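# Four arms unfold a folding crate and latch it

## Task

A collapsible crate starts flat on the floor. Unfold it so that every one of its four sides stands upright and each of its four corner latches is engaged.

## Robot and tools

Robots and cameras: four identical i2rt Big YAM arms, arm1 to arm4. Each has six revolute joints, a two-finger gripper and a wrist camera (arm1_cam_wrist to arm4_cam_wrist). cam_high and cam_low are fixed in the room. Feet (base_link) in the scene frame, metres, quaternion w,x,y,z: arm1 (-0.344, +0.564, +0.400) q(+0.769,-0.004,+0.000,-0.639); arm2 (-0.347,-0.575,+0.384) q(+0.754,0,0,+0.657); arm3 (+0.320,+0.573,+0.372) q(+0.627,+0.001,-0.001,-0.779); arm4 (+0.356,-0.566,+0.334) q(+0.630,0,0,+0.777). Each foot faces its own +x. Reach is about 1.0 m from the joint1 axis.

Frames: a single scene frame, origin on the floor, +z up, metres. "hand" is the point between the finger pads, roughly 1 cm short of the tips; the fingers point along the hand's +z and open along its y. hand_target is where the hand would be at the joint targets currently held; under load the real hand can stop short. Printed hand positions get less accurate at long reach.

move: arguments arm1, arm2, arm3, arm4 and cameras. Each arm gets its own object; an arm you omit receives nothing new. Inside an arm's object:
- joints: absolute targets by name. joint1_rad -2.879..2.879 (yaw about the foot, positive counter-clockwise seen from above, 0 along the foot's +x); joint2_rad 0..3.141 (shoulder, 0 = upper arm back and level, positive lifts then swings forward); joint3_rad 0..3.019 (elbow, 0 = folded); joint4_rad -1.692..1.57 (hand pitch, positive tips fingers up); joint5_rad -1.57..1.57 (hand sideways, positive to the arm's right); joint6_rad -2.094..2.094 (roll, positive clockwise from behind). gripper_m 0..0.093 is the fingertip gap in metres. Done tolerances: ±0.045, ±0.14, ±0.09, ±0.055, ±0.03, ±0.035 rad, gripper ±0.003 m. Joints move at different rates, so the hand can sweep wide between postures.
- min_time_s (0.1..8 s, beside joints): the shortest duration for that arm's joint motions; it never shortens slower ones or affects other arms.
- target: a list of 7 numbers [x, y, z, qw, qx, qy, qz], an absolute hand pose in the scene frame in metres. The hand follows a straight line from its hand_target to it. With target, joints may only contain gripper_m.
- speed: peak path speed in m/s, 0.002..0.5, default 0.25; only allowed with target. Rotation is capped at twice that value in rad/s.
All hand paths in one call finish together, paced by the slowest; a path lasts 0.5..10 s and is cut off at 10 s; a whole action at most 15 s. Every step the commanded pose is clamped to within 100 mm and 20 degrees of the measured hand, then solved by damped IK favouring position. Expect errors of a centimetre or more, overshoot in speed near full stretch, and no slowing for obstacles or other arms. Everything in one call starts at once.
cameras: list of names, "all", or []; if omitted, none for an action and all for an empty move. A move with no arms returns the full state, the images and the scene number.

Results: a "move" line gives each arm sent a motion with "done" or its worst status (e.g. "move: arm1 done; arm2 time_out"). joint_status and hand_status explain endings: off_target (rested away from target, may still push); time_out (the arm keeps targets near where it stood and keeps pushing; on_its_own lists joints still heading there; send the reported position to relieve it); not_followed with "joint command not followed" or "pose unreachable" (a self/arm-clearance check withheld targets; a withheld hand target is dropped, withheld joint targets may still be pursued). In on_its_own, "held at" is a target, not a reading. Arms listed under "as last shown" were not commanded; their statuses say "not commanded" and other lines repeat old values. Joint velocities in rad/s (gripper m/s); "within noise" means still. Joint torques in N m, arm weight included, with offsets and noise; numbers 3 and 4 wrap at ±28. The pictures line gives image order; frames may lag the state slightly. MOTOR HOT appears at 85 °C; at 100 °C an OVER-TEMPERATURE FAULT drops that arm for 30-60 s or more, and keys it blocked read limit_stop_at_motor_heat (resend them). Stretching out, holding loads and pushing into things heat motors, also while you think.

Gripper: gripping a rigid part at full force reads up to 0.005 m under its width (some read up to 0.002 over); closed on nothing reads 0.000-0.003; free-air readings run up to 0.003 wide. Just under the first-touch reading the grip is light; about 0.005 below it, full force. Open well above the reading to release.

wait: seconds 0..10, optional cameras as in move; commands nothing, returns state.
zoom_image: camera plus region [x0, y0, x1, y1] in pixels (images are 672x504, origin top-left, region at most 504x504); only cameras in the latest images.
read_manual: section "licences"; no motion.
finished_scene: scene = the current scene's number. Irreversible; the crate must stay erected without help. Calls after it in the same reply go to the next scene.

If a move or wait is refused or a stop interrupts it, later move, wait and finished_scene calls in that reply are skipped; invalid calls (unknown keys) do not cause this. The simulation keeps running while you compose replies, holding the last command.

Avoid: hard contact between robots (ends the scene), including closing a gripper on another arm's fingers; the clearance check can react too late and ignores fingers, gripper housings and wrist cameras. Arms do not stop on contact and can push hard. Do not hit fixed or heavy things, drop parts, release moving parts or let anything fall far. Drives have backlash and weak wrists.

Each tool is called after "Request:" by a JSON object that holds its "method" and its "body", one argument or row to a line.

## Session

Request:
{"method": "move", "body": {

}}

Scene clock: 0.00 s.
Joint torques (N m): no reading
Motor temperatures (°C): arm1=[27 28 28 28 23 23 25] | arm2=[24 25 23 25 28 27 25] | arm3=[26 24 27 24 26 24 27] | arm4=[25 26 26 31 26 25 27]
Heat: arm1: hottest joint2_rad 28 °C; arm2: hottest joint5_rad 28 °C; arm3: hottest joint3_rad 27 °C; arm4: hottest joint4_rad 31 °C.
Joint velocities: within noise
arm1.joint_positions: joint1_rad=-0.585 joint2_rad=+0.620 joint3_rad=+1.408 joint4_rad=-1.557 joint5_rad=+0.191 joint6_rad=-0.040 gripper_m=+0.09396
arm1.joint_status: not commanded
arm1.hand: x=-0.4494 y=+0.3976 z=+0.9080 quat_wxyz=(-0.135, -0.774, -0.490, +0.379) (m; scene frame)
arm1.hand_target: x=-0.4487 y=+0.3992 z=+0.9183 quat_wxyz=(-0.142, -0.770, -0.486, +0.388) (m; scene frame)
arm1.hand_status: not commanded
arm2.joint_positions: joint1_rad=+0.742 joint2_rad=+0.634 joint3_rad=+1.438 joint4_rad=-1.211 joint5_rad=-0.133 joint6_rad=-0.320 gripper_m=+0.09396
arm2.joint_status: not commanded
arm2.hand: x=-0.5071 y=-0.3840 z=+0.9710 quat_wxyz=(-0.284, +0.802, -0.229, -0.472) (m; scene frame)
arm2.hand_target: x=-0.5054 y=-0.3866 z=+0.9838 quat_wxyz=(-0.292, +0.795, -0.226, -0.481) (m; scene frame)
arm2.hand_status: not commanded
arm3.joint_positions: joint1_rad=+0.368 joint2_rad=+0.623 joint3_rad=+1.401 joint4_rad=-1.238 joint5_rad=-0.070 joint6_rad=+0.635 gripper_m=+0.09396
arm3.joint_status: not commanded
arm3.hand: x=+0.3681 y=+0.3300 z=+0.9365 quat_wxyz=(-0.499, -0.717, -0.455, +0.173) (m; scene frame)
arm3.hand_target: x=+0.3677 y=+0.3328 z=+0.9460 quat_wxyz=(-0.508, -0.712, -0.452, +0.176) (m; scene frame)
arm3.hand_status: not commanded
arm4.joint_positions: joint1_rad=+0.790 joint2_rad=+0.548 joint3_rad=+1.366 joint4_rad=-1.267 joint5_rad=+0.241 joint6_rad=-0.097 gripper_m=+0.09396
arm4.joint_status: not commanded
arm4.hand: x=+0.1989 y=-0.4149 z=+0.8936 quat_wxyz=(-0.270, +0.802, -0.260, -0.465) (m; scene frame)
arm4.hand_target: x=+0.2019 y=-0.4169 z=+0.9028 quat_wxyz=(-0.272, +0.796, -0.260, -0.474) (m; scene frame)
arm4.hand_status: not commanded
pictures: arm1_cam_wrist, arm2_cam_wrist, arm3_cam_wrist, arm4_cam_wrist, cam_high, cam_low

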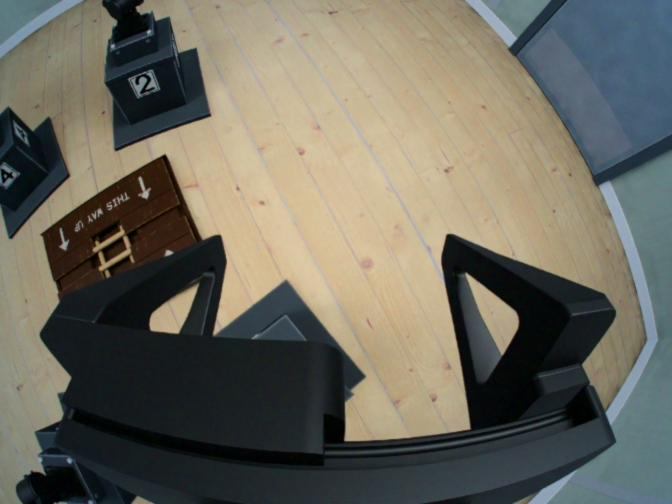

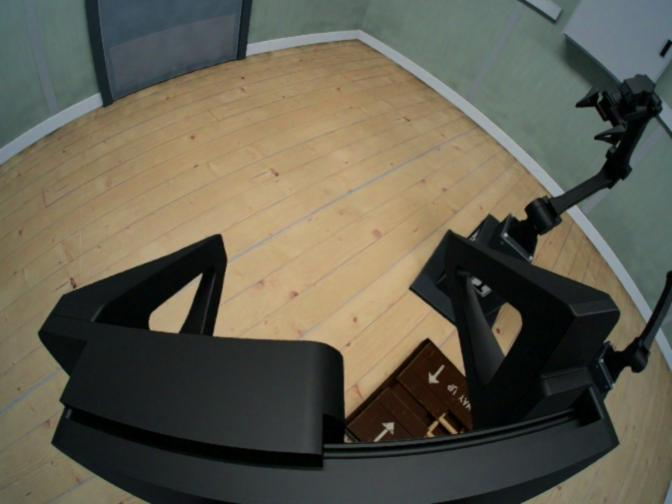

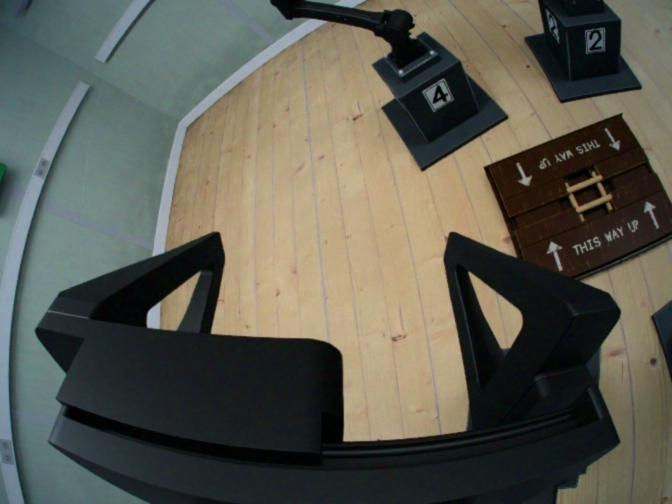

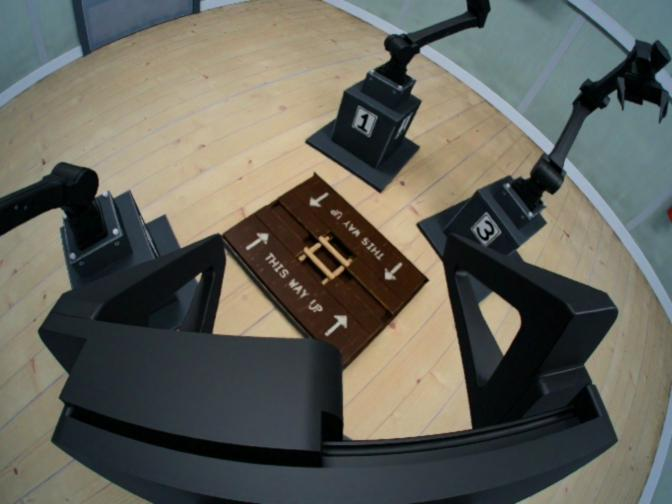

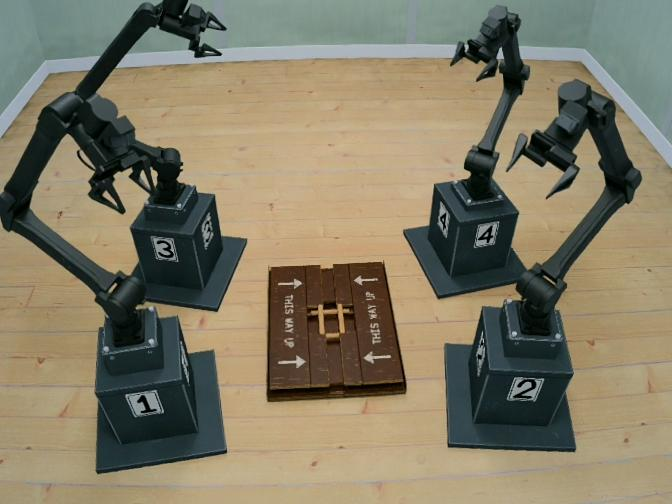

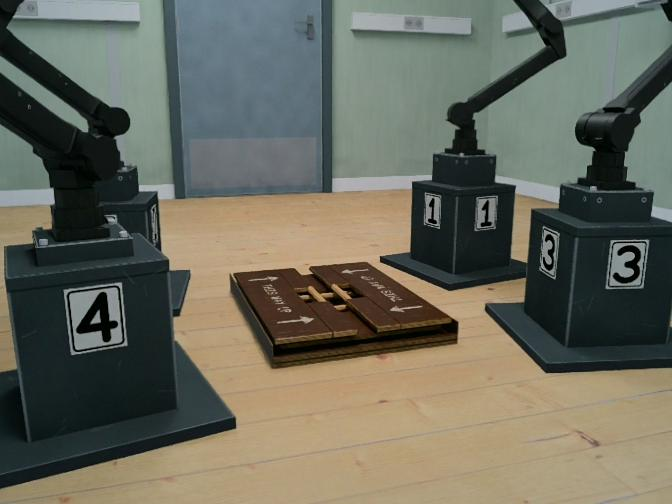

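Request:
{"method": "zoom_image", "body": {
  "camera": "cam_high",
  "region": [250, 250, 420, 410]
}}

Request:
{"method": "zoom_image", "body": {
  "camera": "cam_low",
  "region": [220, 250, 470, 375]
}}

Request:
{"method": "zoom_image", "body": {
  "camera": "arm4_cam_wrist",
  "region": [200, 150, 450, 370]
}}

Request:
{"method": "zoom_image", "body": {
  "camera": "arm3_cam_wrist",
  "region": [470, 100, 672, 290]
}}

Scaled by 2.965 from the camera's 672x504 image, which has a finer 960x720 frame.

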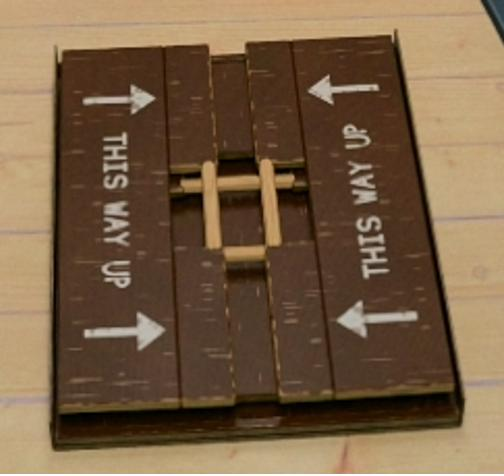

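Scaled by 2.016 from the camera's 672x504 image, which has a finer 960x720 frame.

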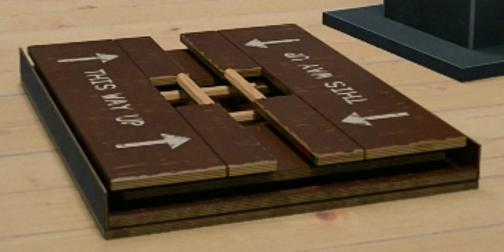

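Scaled by 2.016 from the camera's 672x504 image, which has a finer 960x720 frame.

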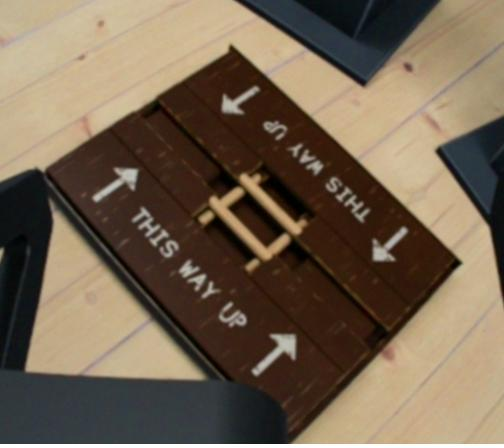

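Scaled by 2.495 from the camera's 672x504 image, which has a finer 960x720 frame.

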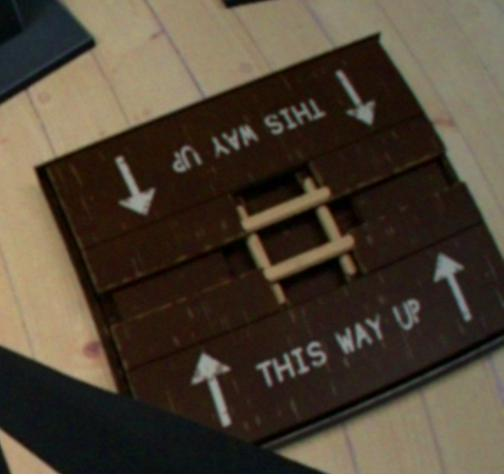

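Request:
{"method": "move", "body": {
  "arm1": {"target":[-0.15,0.12,0.55,0,0.7071,0.7071,0],"speed":0.25},
  "arm4": {"target":[0.2,-0.12,0.55,0,0.7071,-0.7071,0],"speed":0.25},
  "cameras": ["all"]
}}

Scene clock: 16.17 s.
Joint torques (N m): arm1=[0.26 -16.03 11.6 0.57 0.11 -0.03] | arm2=[-0.09 1.32 7.8 1.83 -0.04 -0.01] | arm3=[-0.67 -0.03 7.76 2.37 0.11 0.01] | arm4=[1.32 -13.1 14.08 -0.53 -0.14 0.31]
Motor temperatures (°C): arm1=[27 28 29 28 23 23 25] | arm2=[24 25 24 25 28 27 25] | arm3=[26 24 29 24 26 23 27] | arm4=[25 26 28 31 26 25 27]
Heat: arm1: hottest joint3_rad 29 °C; arm2: hottest joint5_rad 28 °C; arm3: hottest joint3_rad 29 °C; arm4: hottest joint4_rad 31 °C.
move: arm1 off_target; arm4 off_target
Joint velocities: within noise
arm1.joint_positions: joint1_rad=+0.218 joint2_rad=+1.645 joint3_rad=+1.310 joint4_rad=-1.301 joint5_rad=-0.006 joint6_rad=+0.417 gripper_m=+0.09396
arm1.joint_status: not commanded
arm1.hand: x=-0.1616 y=+0.1401 z=+0.5316 quat_wxyz=(+0.029, -0.712, -0.702, -0.010) (m; scene frame)
arm1.hand_target: x=-0.1491 y=+0.1232 z=+0.5474 quat_wxyz=(+0.006, -0.704, -0.710, -0.002) (m; scene frame)
arm1.hand_status: off_target (0.030 m and 3.6 deg from the pose sent, 0.543 m and 53.4 deg at the start)
arm2, arm3: as last shown
arm4.joint_positions: joint1_rad=+0.126 joint2_rad=+1.573 joint3_rad=+1.412 joint4_rad=-1.451 joint5_rad=-0.009 joint6_rad=+0.320 gripper_m=+0.09396
arm4.joint_status: not commanded
arm4.hand: x=+0.2050 y=-0.1345 z=+0.5347 quat_wxyz=(+0.013, +0.712, -0.702, +0.016) (m; scene frame)
arm4.hand_target: x=+0.2026 y=-0.1207 z=+0.5481 quat_wxyz=(+0.008, +0.704, -0.711, +0.003) (m; scene frame)
arm4.hand_status: off_target (0.022 m and 2.5 deg from the pose sent, 0.453 m and 82.7 deg at the start)
pictures: arm1_cam_wrist, arm2_cam_wrist, arm3_cam_wrist, arm4_cam_wrist, cam_high, cam_low

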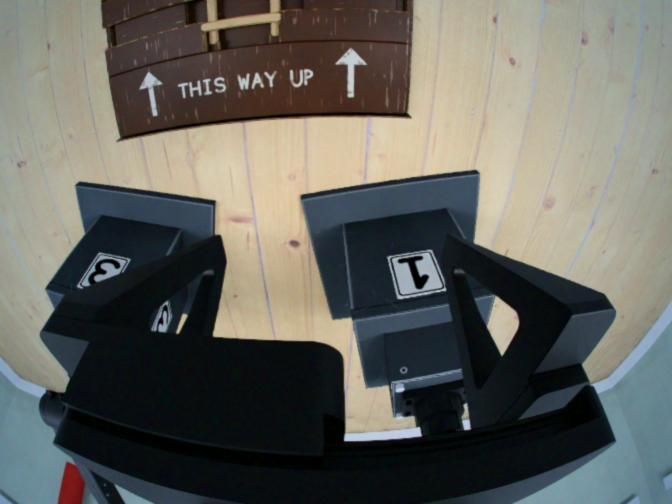

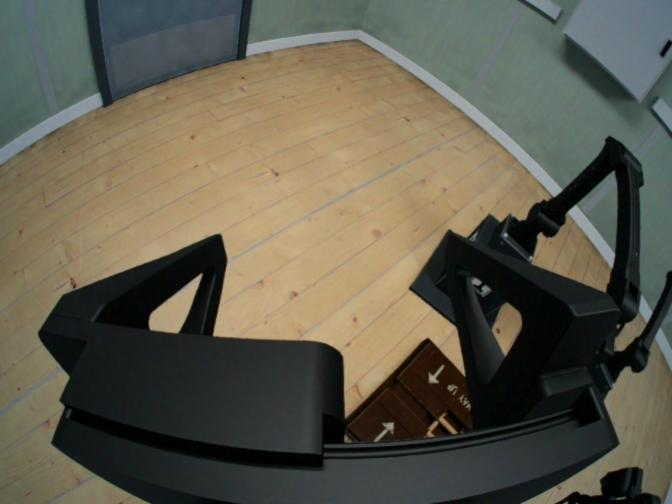

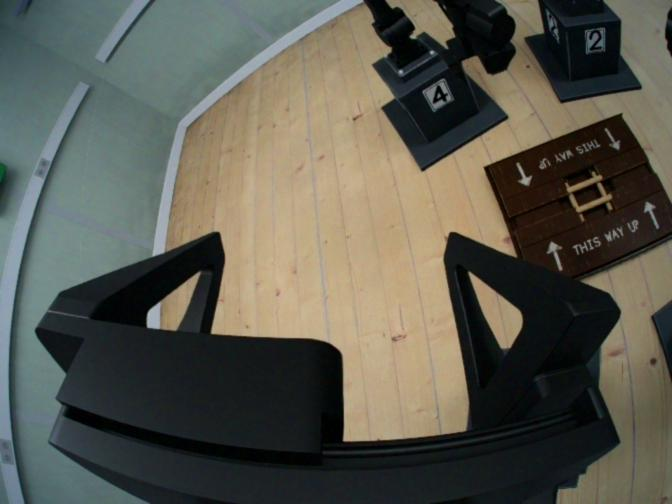

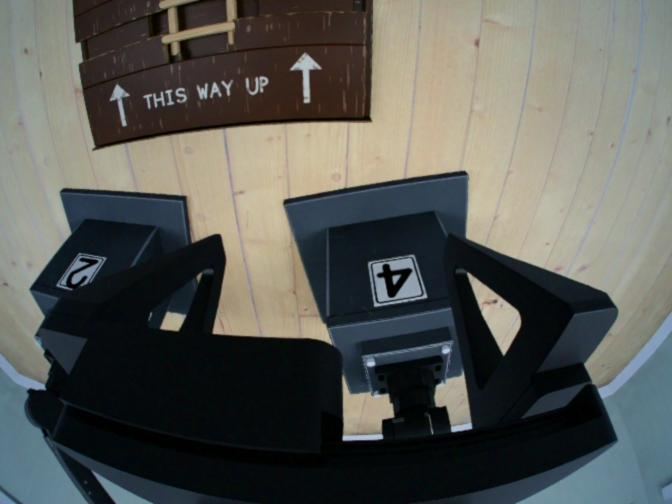

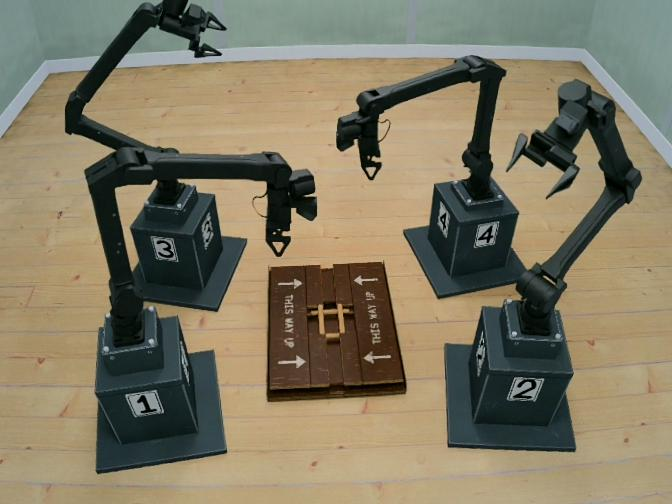

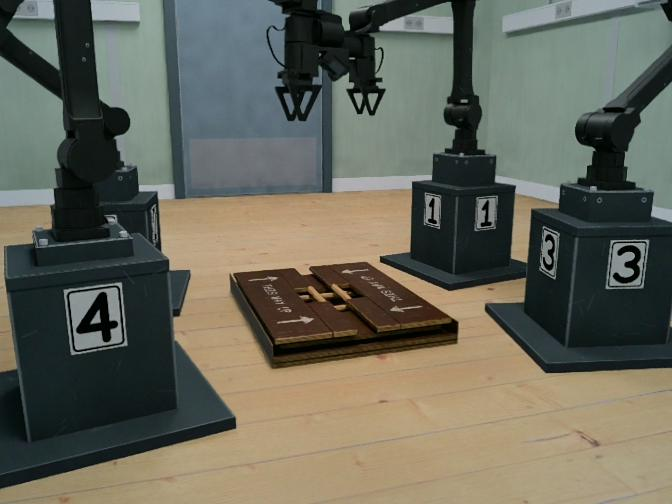

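Request:
{"method": "move", "body": {
  "arm1": {"target":[-0.025,0.03,0.30,0,0,1,0],"speed":0.25,"joints":{"gripper_m":0.05}},
  "arm4": {"target":[0.2,-0.25,0.6,0,0.7071,-0.7071,0],"speed":0.25},
  "cameras": ["arm1_cam_wrist","cam_low","cam_high"]
}}

Scene clock: 42.57 s.
Joint torques (N m): arm1=[0.38 -22.18 9.84 0.61 -0.03 -0.08] | arm2=[-0.03 1.26 7.82 1.83 -0.04 -0.01] | arm3=[-0.67 -0.26 7.88 2.45 0.11 -0.02] | arm4=[2.26 -9.41 9.03 -0.44 0.02 0.29]
Motor temperatures (°C): arm1=[27 29 32 28 23 23 25] | arm2=[24 25 25 25 28 26 25] | arm3=[26 24 30 24 26 23 27] | arm4=[25 26 32 31 26 25 27]
Heat: arm1: hottest joint3_rad 32 °C; arm2: hottest joint5_rad 28 °C; arm3: hottest joint3_rad 30 °C; arm4: hottest joint3_rad 32 °C.
move: arm1 off_target; arm4 done
Joint velocities: within noise
arm1.joint_positions: joint1_rad=+0.346 joint2_rad=+2.248 joint3_rad=+1.565 joint4_rad=-0.923 joint5_rad=+0.005 joint6_rad=-1.008 gripper_m=+0.05006
arm1.joint_status: all done
arm1.hand: x=-0.0427 y=+0.0460 z=+0.2955 quat_wxyz=(+0.014, -0.016, -1.000, -0.011) (m; scene frame)
arm1.hand_target: x=-0.0279 y=+0.0319 z=+0.2999 quat_wxyz=(+0.005, -0.005, -1.000, +0.003) (m; scene frame)
arm1.hand_status: off_target (0.024 m and 2.8 deg from the pose sent, 0.291 m and 90.9 deg at the start)
arm2, arm3: as last shown
arm4.joint_positions: joint1_rad=+0.254 joint2_rad=+1.268 joint3_rad=+1.282 joint4_rad=-1.568 joint5_rad=+0.000 joint6_rad=+0.443 gripper_m=+0.09396
arm4.joint_status: not commanded
arm4.hand: x=+0.1963 y=-0.2438 z=+0.6042 quat_wxyz=(-0.003, +0.714, -0.700, -0.008) (m; scene frame)
arm4.hand_target: x=+0.1971 y=-0.2503 z=+0.6007 quat_wxyz=(-0.001, +0.710, -0.704, +0.001) (m; scene frame)
arm4.hand_status: done (0.008 m and 1.5 deg from the pose sent, 0.133 m and 2.5 deg at the start)
pictures: arm1_cam_wrist, cam_high, cam_low

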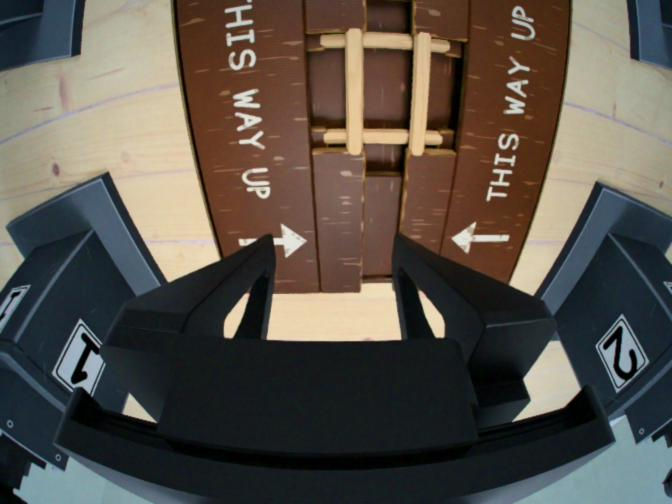

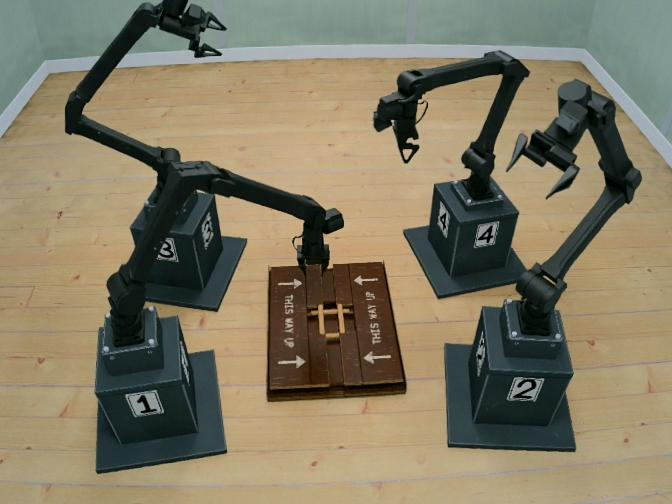

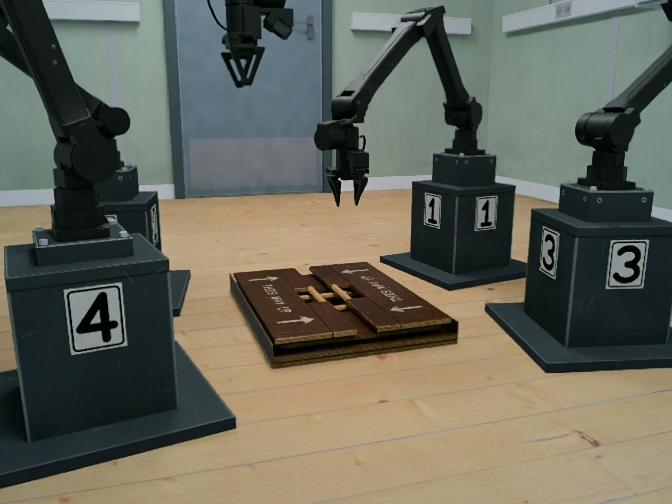

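Request:
{"method": "zoom_image", "body": {
  "camera": "arm1_cam_wrist",
  "region": [170, 0, 580, 300]
}}

Scaled by 1.229 from the camera's 672x504 image, which has a finer 960x720 frame.

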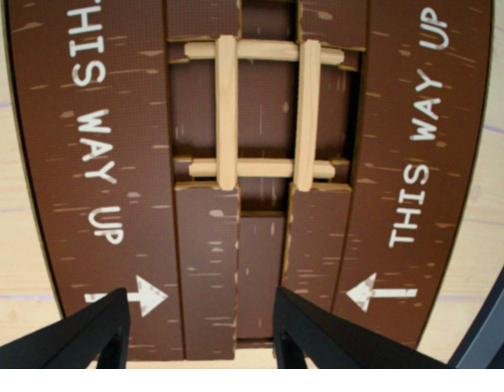

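Request:
{"method": "move", "body": {
  "arm1": {"target":[-0.01,0.012,0.165,0,0,1,0],"speed":0.2},
  "cameras": ["arm1_cam_wrist","cam_low","cam_high"]
}}

Request:
{"method": "zoom_image", "body": {
  "camera": "arm1_cam_wrist",
  "region": [170, 50, 580, 350]
}}

Scene clock: 48.10 s.
Joint torques (N m): arm1=[0.85 -24.47 8.47 0.92 -0.05 -0.08] | arm2=[-0.09 1.26 7.82 1.81 -0.04 -0.01] | arm3=[-0.91 0.09 7.94 2.36 0.12 -0.01] | arm4=[2.32 -9.35 9.05 -0.43 0.01 0.3]
Motor temperatures (°C): arm1=[27 30 32 28 23 23 25] | arm2=[24 25 25 25 28 26 25] | arm3=[26 24 31 24 26 23 27] | arm4=[25 26 32 31 26 25 27]
Heat: arm1: hottest joint3_rad 32 °C; arm2: hottest joint5_rad 28 °C; arm3: hottest joint3_rad 31 °C; arm4: hottest joint3_rad 32 °C.
move: arm1 off_target
Joint velocities: within noise
arm1.joint_positions: joint1_rad=+0.352 joint2_rad=+2.544 joint3_rad=+1.724 joint4_rad=-0.789 joint5_rad=-0.006 joint6_rad=-1.009 gripper_m=+0.05006
arm1.joint_status: not commanded
arm1.hand: x=-0.0258 y=+0.0265 z=+0.1618 quat_wxyz=(+0.010, -0.013, -1.000, -0.014) (m; scene frame)
arm1.hand_target: x=-0.0105 y=+0.0139 z=+0.1653 quat_wxyz=(+0.000, +0.000, -1.000, +0.000) (m; scene frame)
arm1.hand_status: off_target (0.022 m and 2.5 deg from the pose sent, 0.139 m and 2.8 deg at the start)
arm2, arm3: as last shown
arm4.joint_positions: joint1_rad=+0.244 joint2_rad=+1.268 joint3_rad=+1.282 joint4_rad=-1.568 joint5_rad=+0.000 joint6_rad=+0.443 gripper_m=+0.09396
arm4.joint_status: not commanded
arm4.hand: x=+0.1993 y=-0.2424 z=+0.6042 quat_wxyz=(-0.003, +0.710, -0.704, -0.008) (m; scene frame)
arm4.hand_target: x=+0.1999 y=-0.2489 z=+0.6007 quat_wxyz=(-0.001, +0.707, -0.708, +0.000) (m; scene frame)
arm4.hand_status: not commanded
pictures: arm1_cam_wrist, cam_high, cam_low

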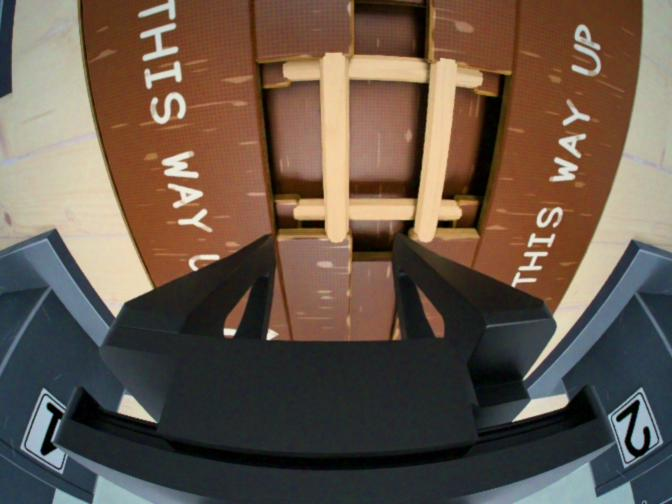

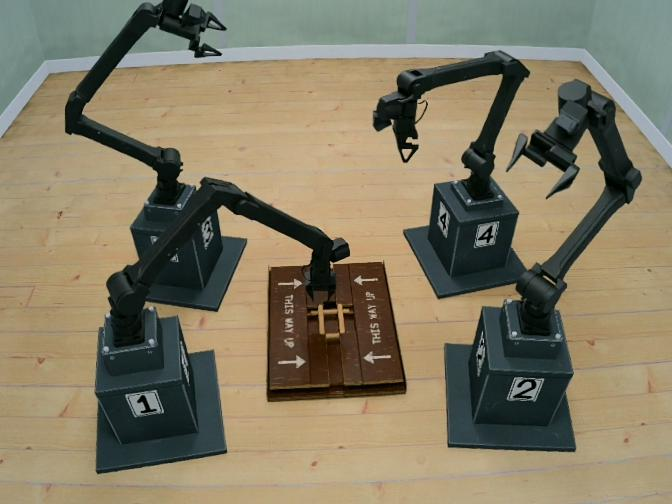

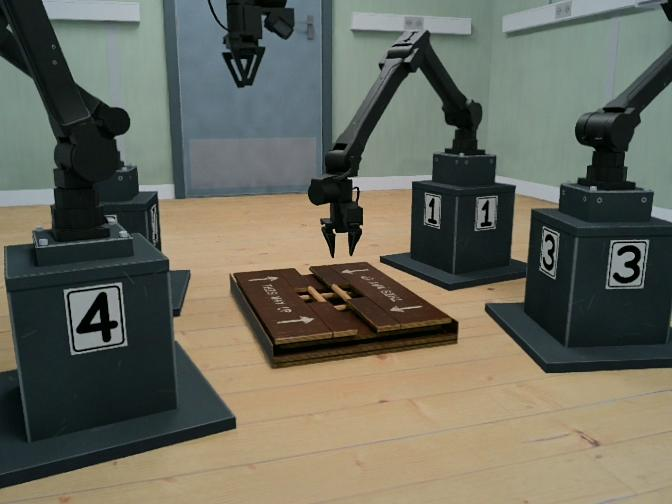

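Scaled by 1.229 from the camera's 672x504 image, which has a finer 960x720 frame.

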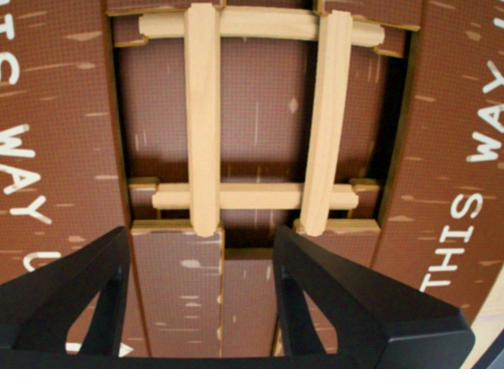

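Request:
{"method": "move", "body": {
  "arm1": {"target":[0.004,0.017,0.09,0,0,1,0],"speed":0.15},
  "cameras": ["arm1_cam_wrist"]
}}

Request:
{"method": "zoom_image", "body": {
  "camera": "arm1_cam_wrist",
  "region": [170, 50, 580, 350]
}}

Scene clock: 54.60 s.
Joint torques (N m): arm1=[0.73 -25.7 7.9 0.75 -0.06 0.15] | arm2=[-0.09 1.26 7.82 1.83 -0.04 -0.01] | arm3=[-0.62 0.5 7.82 2.43 0.12 0.01] | arm4=[2.26 -9.41 9.03 -0.44 0.01 0.29]
Motor temperatures (°C): arm1=[27 30 33 28 23 23 25] | arm2=[24 25 25 25 28 26 25] | arm3=[26 24 31 24 26 23 27] | arm4=[25 26 32 31 26 25 27]
Heat: arm1: hottest joint3_rad 33 °C; arm2: hottest joint5_rad 28 °C; arm3: hottest joint3_rad 31 °C; arm4: hottest joint3_rad 32 °C.
move: arm1 off_target
Joint velocities: within noise
arm1.joint_positions: joint1_rad=+0.376 joint2_rad=+2.711 joint3_rad=+1.832 joint4_rad=-0.729 joint5_rad=-0.006 joint6_rad=-1.009 gripper_m=+0.05006
arm1.joint_status: not commanded
arm1.hand: x=-0.0110 y=+0.0306 z=+0.0860 quat_wxyz=(+0.010, +0.000, -1.000, -0.014) (m; scene frame)
arm1.hand_target: x=+0.0032 y=+0.0172 z=+0.0908 quat_wxyz=(+0.000, +0.000, -1.000, +0.001) (m; scene frame)
arm1.hand_status: off_target (0.021 m and 2.0 deg from the pose sent, 0.078 m and 2.5 deg at the start)
arm2, arm3, arm4: as last shown
pictures: arm1_cam_wrist

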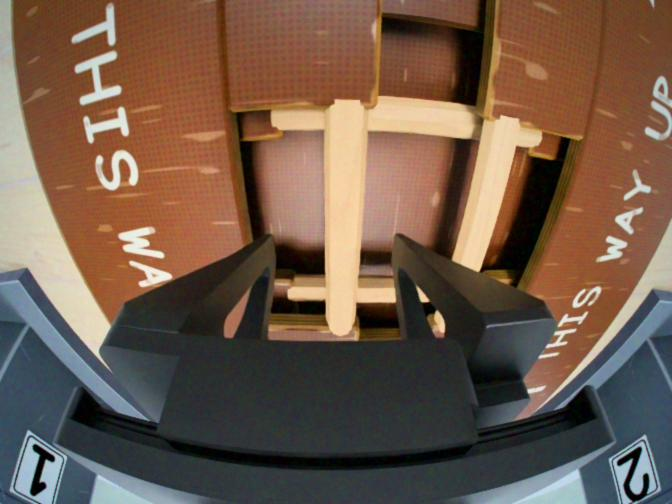

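Scaled by 1.229 from the camera's 672x504 image, which has a finer 960x720 frame.

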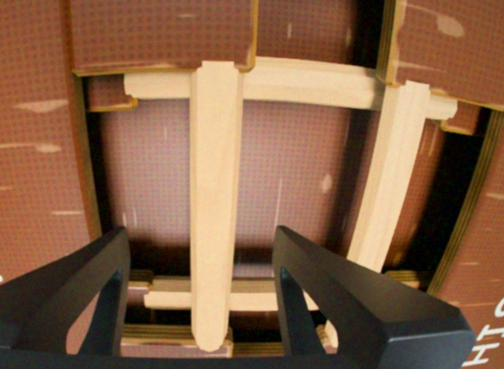

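Request:
{"method": "move", "body": {
  "arm1": {"target":[0.005,0.0125,0.062,0,0,1,0],"speed":0.1},
  "cameras": ["arm1_cam_wrist","cam_low"]
}}

Request:
{"method": "zoom_image", "body": {
  "camera": "cam_low",
  "region": [220, 200, 470, 375]
}}

Scene clock: 57.03 s.
Joint torques (N m): arm1=[0.15 -25.64 8.17 0.76 -0.04 0.13] | arm2=[-0.09 1.32 7.83 1.81 -0.04 -0.01] | arm3=[-0.44 -0.15 7.77 2.4 0.12 -0.02] | arm4=[2.32 -9.35 9.03 -0.46 0.02 0.29]
Motor temperatures (°C): arm1=[27 30 33 28 23 23 25] | arm2=[24 25 25 25 28 26 25] | arm3=[26 24 31 24 26 23 27] | arm4=[25 26 31 31 26 25 27]
Heat: arm1: hottest joint3_rad 33 °C; arm2: hottest joint5_rad 28 °C; arm3: hottest joint3_rad 31 °C; arm4: hottest joint3_rad 31 °C.
move: arm1 off_target
Joint velocities: within noise
arm1.joint_positions: joint1_rad=+0.376 joint2_rad=+2.777 joint3_rad=+1.898 joint4_rad=-0.724 joint5_rad=-0.007 joint6_rad=-1.009 gripper_m=+0.05006
arm1.joint_status: not commanded
arm1.hand: x=-0.0074 y=+0.0249 z=+0.0612 quat_wxyz=(+0.008, +0.000, -1.000, -0.013) (m; scene frame)
arm1.hand_target: x=+0.0046 y=+0.0136 z=+0.0621 quat_wxyz=(+0.000, +0.000, -1.000, -0.001) (m; scene frame)
arm1.hand_status: off_target (0.018 m and 1.8 deg from the pose sent, 0.034 m and 2.0 deg at the start)
arm2, arm3, arm4: as last shown
pictures: arm1_cam_wrist, cam_low

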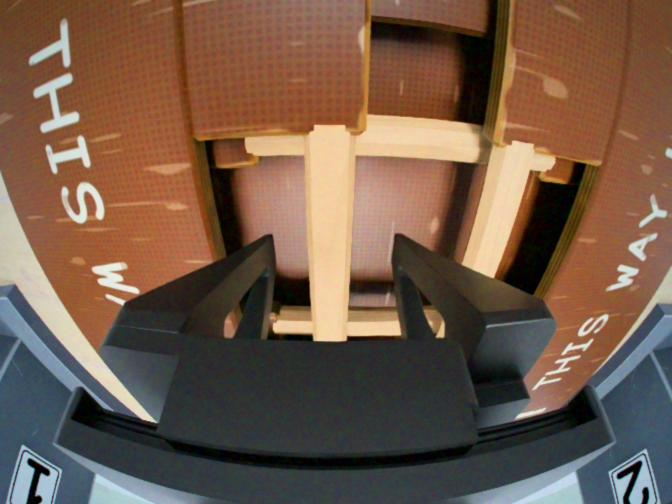

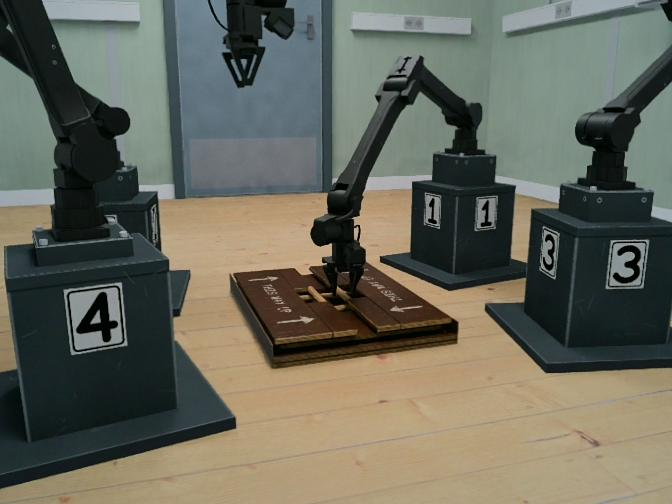

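Scaled by 2.016 from the camera's 672x504 image, which has a finer 960x720 frame.

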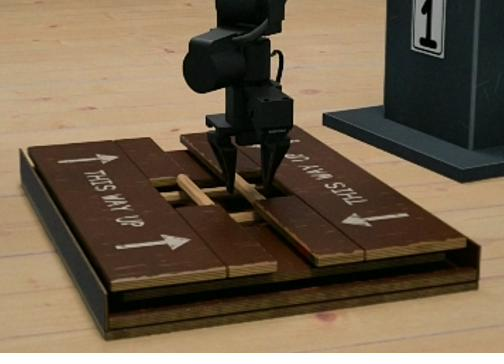

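Request:
{"method": "move", "body": {
  "arm1": {"target":[0.003,0.0125,0.053,0,0,1,0],"speed":0.1}
}}

Request:
{"method": "move", "body": {
  "arm1": {"joints":{"gripper_m":0.012}},
  "cameras": ["arm1_cam_wrist"]
}}

Scene clock: 58.80 s.
Joint torques (N m): arm1=[0.21 -25.35 8.1 0.99 0.07 0.08] | arm2=[-0.09 1.2 7.82 1.83 -0.03 -0.01] | arm3=[-0.32 0.21 7.76 2.4 0.09 -0.01] | arm4=[2.32 -9.41 9.03 -0.44 0.01 0.29]
Motor temperatures (°C): arm1=[27 30 33 28 23 23 25] | arm2=[24 25 25 25 28 26 25] | arm3=[26 24 31 24 26 23 27] | arm4=[25 26 31 31 26 25 27]
Heat: arm1: hottest joint3_rad 33 °C; arm2: hottest joint5_rad 28 °C; arm3: hottest joint3_rad 31 °C; arm4: hottest joint3_rad 31 °C.
move: arm1 off_target
Joint velocities: within noise
arm1.joint_positions: joint1_rad=+0.376 joint2_rad=+2.791 joint3_rad=+1.908 joint4_rad=-0.721 joint5_rad=-0.007 joint6_rad=-1.009 gripper_m=+0.05006
arm1.joint_status: not commanded
arm1.hand: x=-0.0074 y=+0.0248 z=+0.0552 quat_wxyz=(+0.008, +0.000, -1.000, -0.013) (m; scene frame)
arm1.hand_target: x=+0.0026 y=+0.0132 z=+0.0531 quat_wxyz=(+0.000, +0.000, -1.000, +0.000) (m; scene frame)
arm1.hand_status: off_target (0.016 m and 1.8 deg from the pose sent, 0.018 m and 1.8 deg at the start)
arm2, arm3, arm4: as last shown
pictures: none

Scene clock: 59.43 s.
Joint torques (N m): arm1=[-0.21 -25.23 8.18 1.16 0.04 0.09] | arm2=[-0.09 1.32 7.8 1.81 -0.04 -0.01] | arm3=[-0.79 0.5 7.8 2.41 0.1 0.01] | arm4=[2.32 -9.35 9.03 -0.44 0.01 0.29]
Motor temperatures (°C): arm1=[27 30 33 28 23 23 25] | arm2=[24 25 25 25 28 26 25] | arm3=[26 24 31 24 26 23 27] | arm4=[25 26 31 31 26 25 27]
Heat: arm1: hottest joint3_rad 33 °C; arm2: hottest joint5_rad 28 °C; arm3: hottest joint3_rad 31 °C; arm4: hottest joint3_rad 31 °C.
move: arm1 off_target
Joint velocities: within noise
arm1.joint_positions: joint1_rad=+0.376 joint2_rad=+2.791 joint3_rad=+1.908 joint4_rad=-0.724 joint5_rad=-0.013 joint6_rad=-1.009 gripper_m=+0.01694
arm1.joint_status: gripper_m off_target (ended at +0.01697, target +0.01200)
arm1.hand: x=-0.0069 y=+0.0261 z=+0.0552 quat_wxyz=(+0.007, +0.000, -1.000, -0.016) (m; scene frame)
arm1.hand_target: x=+0.0035 y=+0.0136 z=+0.0534 quat_wxyz=(-0.002, +0.000, -1.000, -0.001) (m; scene frame)
arm1.hand_status: not commanded
arm2, arm3, arm4: as last shown
pictures: arm1_cam_wrist

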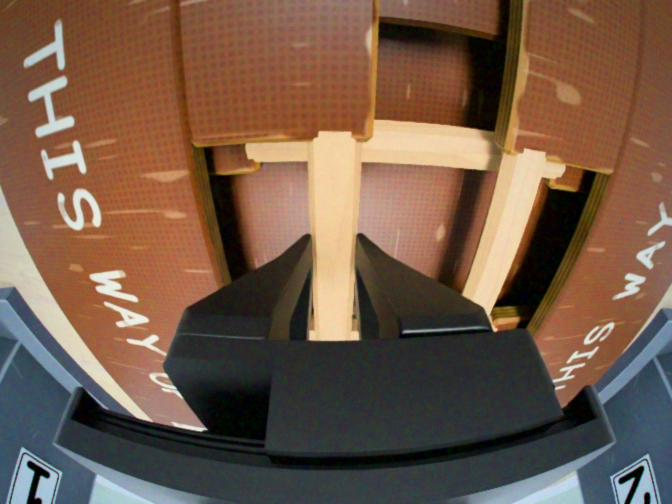

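Request:
{"method": "move", "body": {
  "arm1": {"target":[0.003,0.0245,0.117,0,0,0.9848,-0.1736],"speed":0.1}
}}

Request:
{"method": "move", "body": {
  "arm1": {"target":[0.003,0.058,0.172,0,0,0.9397,-0.342],"speed":0.1},
  "cameras": ["arm1_cam_wrist","cam_low","cam_high"]
}}

Scene clock: 64.47 s.
Joint torques (N m): arm1=[0.91 -26.46 4.38 2.36 0.81 0.12] | arm2=[-0.03 1.26 7.82 1.84 -0.04 -0.01] | arm3=[-0.67 0.32 7.87 2.45 0.12 -0.01] | arm4=[2.32 -9.41 9.03 -0.44 0.02 0.29]
Motor temperatures (°C): arm1=[27 30 33 28 23 23 25] | arm2=[24 25 25 25 28 26 25] | arm3=[26 24 31 24 26 23 27] | arm4=[25 26 31 31 26 25 27]
Heat: arm1: hottest joint3_rad 33 °C; arm2: hottest joint5_rad 28 °C; arm3: hottest joint3_rad 31 °C; arm4: hottest joint3_rad 31 °C.
move: arm1 off_target
Joint velocities: within noise
arm1.joint_positions: joint1_rad=+0.433 joint2_rad=+2.588 joint3_rad=+1.537 joint4_rad=-0.278 joint5_rad=+0.175 joint6_rad=-0.977 gripper_m=+0.01689
arm1.joint_status: not commanded
arm1.hand: x=-0.0071 y=+0.0328 z=+0.1031 quat_wxyz=(+0.006, +0.002, -0.988, +0.151) (m; scene frame)
arm1.hand_target: x=+0.0036 y=+0.0242 z=+0.1167 quat_wxyz=(-0.002, +0.000, -0.985, +0.173) (m; scene frame)
arm1.hand_status: off_target (0.019 m and 2.7 deg from the pose sent, 0.063 m and 21.8 deg at the start)
arm2.joint_positions: joint1_rad=+0.742 joint2_rad=+0.634 joint3_rad=+1.438 joint4_rad=-1.211 joint5_rad=-0.133 joint6_rad=-0.320 gripper_m=+0.09396
arm2.joint_status: not commanded
arm2.hand: x=-0.5071 y=-0.3840 z=+0.9710 quat_wxyz=(-0.284, +0.802, -0.229, -0.472) (m; scene frame)
arm2.hand_target: x=-0.5054 y=-0.3866 z=+0.9838 quat_wxyz=(-0.292, +0.795, -0.226, -0.481) (m; scene frame)
arm2.hand_status: not commanded
arm3.joint_positions: joint1_rad=+0.368 joint2_rad=+0.623 joint3_rad=+1.401 joint4_rad=-1.238 joint5_rad=-0.070 joint6_rad=+0.635 gripper_m=+0.09396
arm3.joint_status: not commanded
arm3.hand: x=+0.3681 y=+0.3300 z=+0.9365 quat_wxyz=(-0.499, -0.717, -0.455, +0.173) (m; scene frame)
arm3.hand_target: x=+0.3677 y=+0.3328 z=+0.9460 quat_wxyz=(-0.508, -0.712, -0.452, +0.176) (m; scene frame)
arm3.hand_status: not commanded
arm4: as last shown
pictures: none

Scene clock: 66.90 s.
Joint torques (N m): arm1=[0.44 -23.77 3.25 3.08 0.9 0.05] | arm2=[-0.09 1.32 7.82 1.81 -0.04 -0.01] | arm3=[-0.73 0.15 7.94 2.36 0.16 -0.02] | arm4=[2.32 -9.35 9.03 -0.43 0.01 0.29]
Motor temperatures (°C): arm1=[27 31 33 28 23 23 25] | arm2=[24 25 25 25 28 26 25] | arm3=[26 24 31 24 26 23 27] | arm4=[25 26 31 31 26 25 27]
Heat: arm1: hottest joint3_rad 33 °C; arm2: hottest joint5_rad 28 °C; arm3: hottest joint3_rad 31 °C; arm4: hottest joint3_rad 31 °C.
move: arm1 off_target
Joint velocities: within noise
arm1.joint_positions: joint1_rad=+0.524 joint2_rad=+2.445 joint3_rad=+1.220 joint4_rad=+0.175 joint5_rad=+0.418 joint6_rad=-0.972 gripper_m=+0.01681
arm1.joint_status: not commanded
arm1.hand: x=-0.0086 y=+0.0605 z=+0.1603 quat_wxyz=(+0.009, +0.000, -0.946, +0.324) (m; scene frame)
arm1.hand_target: x=+0.0013 y=+0.0573 z=+0.1709 quat_wxyz=(+0.001, +0.002, -0.940, +0.341) (m; scene frame)
arm1.hand_status: off_target (0.017 m and 2.4 deg from the pose sent, 0.074 m and 22.6 deg at the start)
arm2, arm3, arm4: as last shown
pictures: arm1_cam_wrist, cam_high, cam_low

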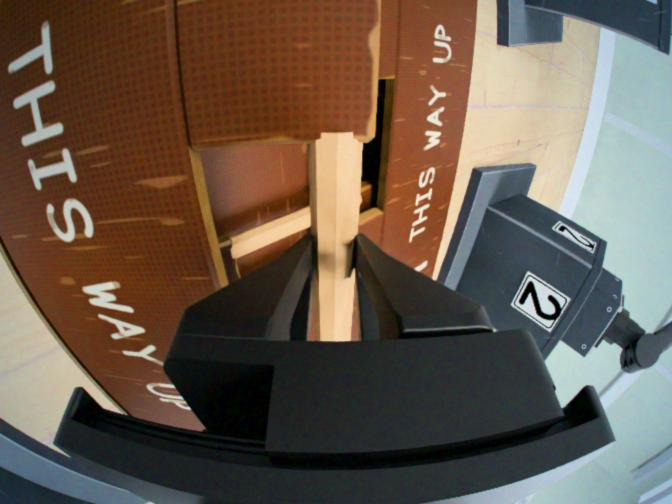

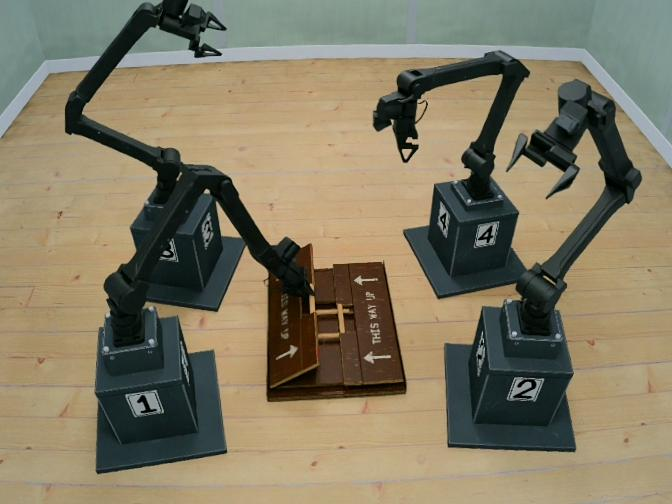

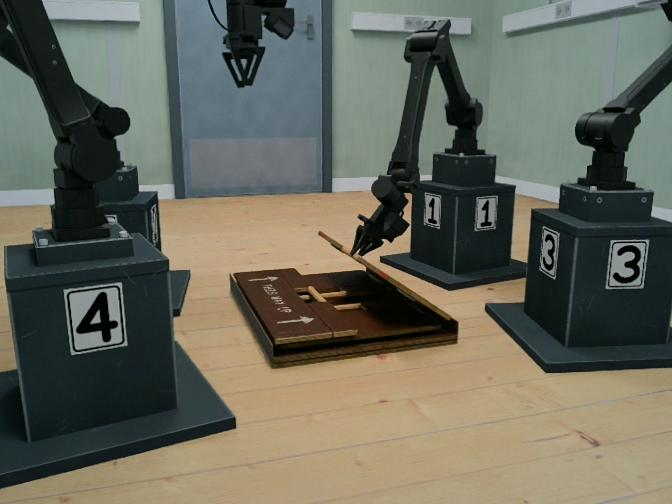

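Request:
{"method": "move", "body": {
  "arm1": {"target":[0.003,0.112,0.222,0,0,0.866,-0.5],"speed":0.12}
}}

Request:
{"method": "move", "body": {
  "arm1": {"target":[0.003,0.176,0.246,0,0,0.766,-0.643],"speed":0.1},
  "cameras": ["arm1_cam_wrist","cam_low","cam_high"]
}}

Scene clock: 79.13 s.
Joint torques (N m): arm1=[0.85 -21.01 2.51 3.22 0.86 -0.04] | arm2=[-0.09 1.2 7.82 1.83 -0.04 -0.01] | arm3=[-0.85 -0.03 7.79 2.29 0.16 0.01] | arm4=[2.32 -9.35 9.03 -0.44 0.01 0.29]
Motor temperatures (°C): arm1=[27 31 32 28 24 23 25] | arm2=[24 25 26 25 28 26 25] | arm3=[26 24 32 24 26 23 27] | arm4=[25 26 31 31 26 25 27]
Heat: arm1: hottest joint3_rad 32 °C; arm2: hottest joint5_rad 28 °C; arm3: hottest joint3_rad 32 °C; arm4: hottest joint3_rad 31 °C.
move: arm1 off_target
Joint velocities: within noise
arm1.joint_positions: joint1_rad=+0.656 joint2_rad=+2.410 joint3_rad=+0.980 joint4_rad=+0.661 joint5_rad=+0.698 joint6_rad=-1.029 gripper_m=+0.01674
arm1.joint_status: not commanded
arm1.hand: x=-0.0094 y=+0.1115 z=+0.2111 quat_wxyz=(+0.012, -0.002, -0.874, +0.486) (m; scene frame)
arm1.hand_target: x=+0.0011 y=+0.1095 z=+0.2220 quat_wxyz=(+0.004, +0.002, -0.866, +0.501) (m; scene frame)
arm1.hand_status: off_target (0.016 m and 2.3 deg from the pose sent, 0.081 m and 22.2 deg at the start)
arm2, arm3, arm4: as last shown
pictures: none

Scene clock: 81.77 s.
Joint torques (N m): arm1=[1.38 -19.43 0.65 3.56 0.38 0] | arm2=[-0.15 1.2 7.82 1.84 -0.03 -0.01] | arm3=[-0.85 -0.15 7.82 2.4 0.13 0.01] | arm4=[2.32 -9.41 9.03 -0.44 0.02 0.3]
Motor temperatures (°C): arm1=[27 31 32 28 24 23 25] | arm2=[24 25 26 25 28 26 25] | arm3=[26 24 32 24 26 23 27] | arm4=[25 26 31 31 26 25 27]
Heat: arm1: hottest joint3_rad 32 °C; arm2: hottest joint5_rad 28 °C; arm3: hottest joint3_rad 32 °C; arm4: hottest joint3_rad 31 °C.
move: arm1 off_target
Joint velocities: within noise
arm1.joint_positions: joint1_rad=+0.809 joint2_rad=+2.565 joint3_rad=+0.891 joint4_rad=+1.302 joint5_rad=+0.988 joint6_rad=-1.264 gripper_m=+0.01673
arm1.joint_status: not commanded
arm1.hand: x=-0.0096 y=+0.1710 z=+0.2385 quat_wxyz=(+0.013, -0.006, -0.773, +0.635) (m; scene frame)
arm1.hand_target: x=+0.0021 y=+0.1725 z=+0.2478 quat_wxyz=(+0.001, -0.004, -0.764, +0.645) (m; scene frame)
arm1.hand_status: off_target (0.015 m and 2.0 deg from the pose sent, 0.074 m and 21.9 deg at the start)
arm2, arm3: as last shown
arm4.joint_positions: joint1_rad=+0.244 joint2_rad=+1.268 joint3_rad=+1.282 joint4_rad=-1.568 joint5_rad=+0.000 joint6_rad=+0.443 gripper_m=+0.09396
arm4.joint_status: not commanded
arm4.hand: x=+0.1993 y=-0.2424 z=+0.6042 quat_wxyz=(-0.003, +0.710, -0.704, -0.008) (m; scene frame)
arm4.hand_target: x=+0.1999 y=-0.2489 z=+0.6007 quat_wxyz=(-0.001, +0.707, -0.708, +0.000) (m; scene frame)
arm4.hand_status: not commanded
pictures: arm1_cam_wrist, cam_high, cam_low

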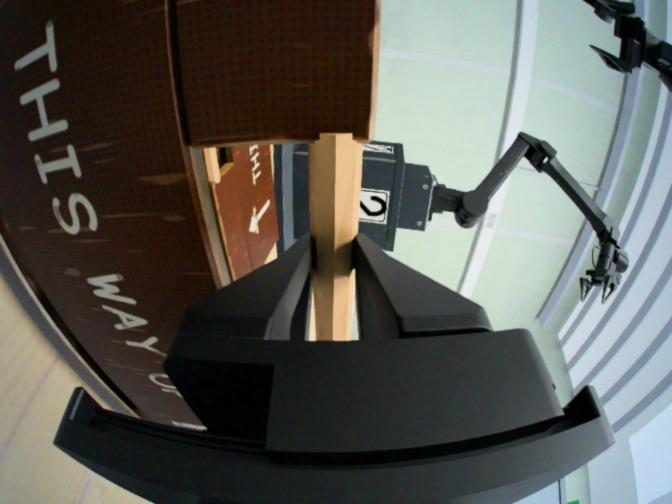

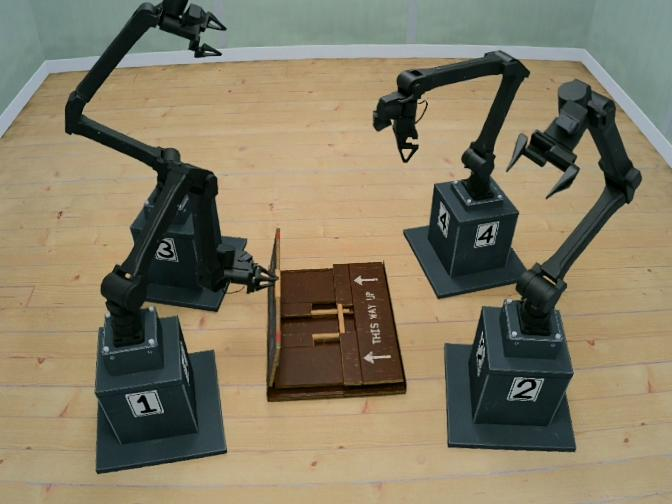

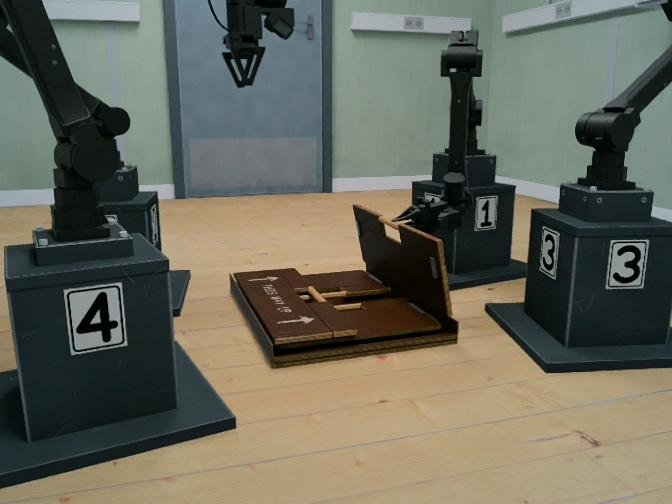

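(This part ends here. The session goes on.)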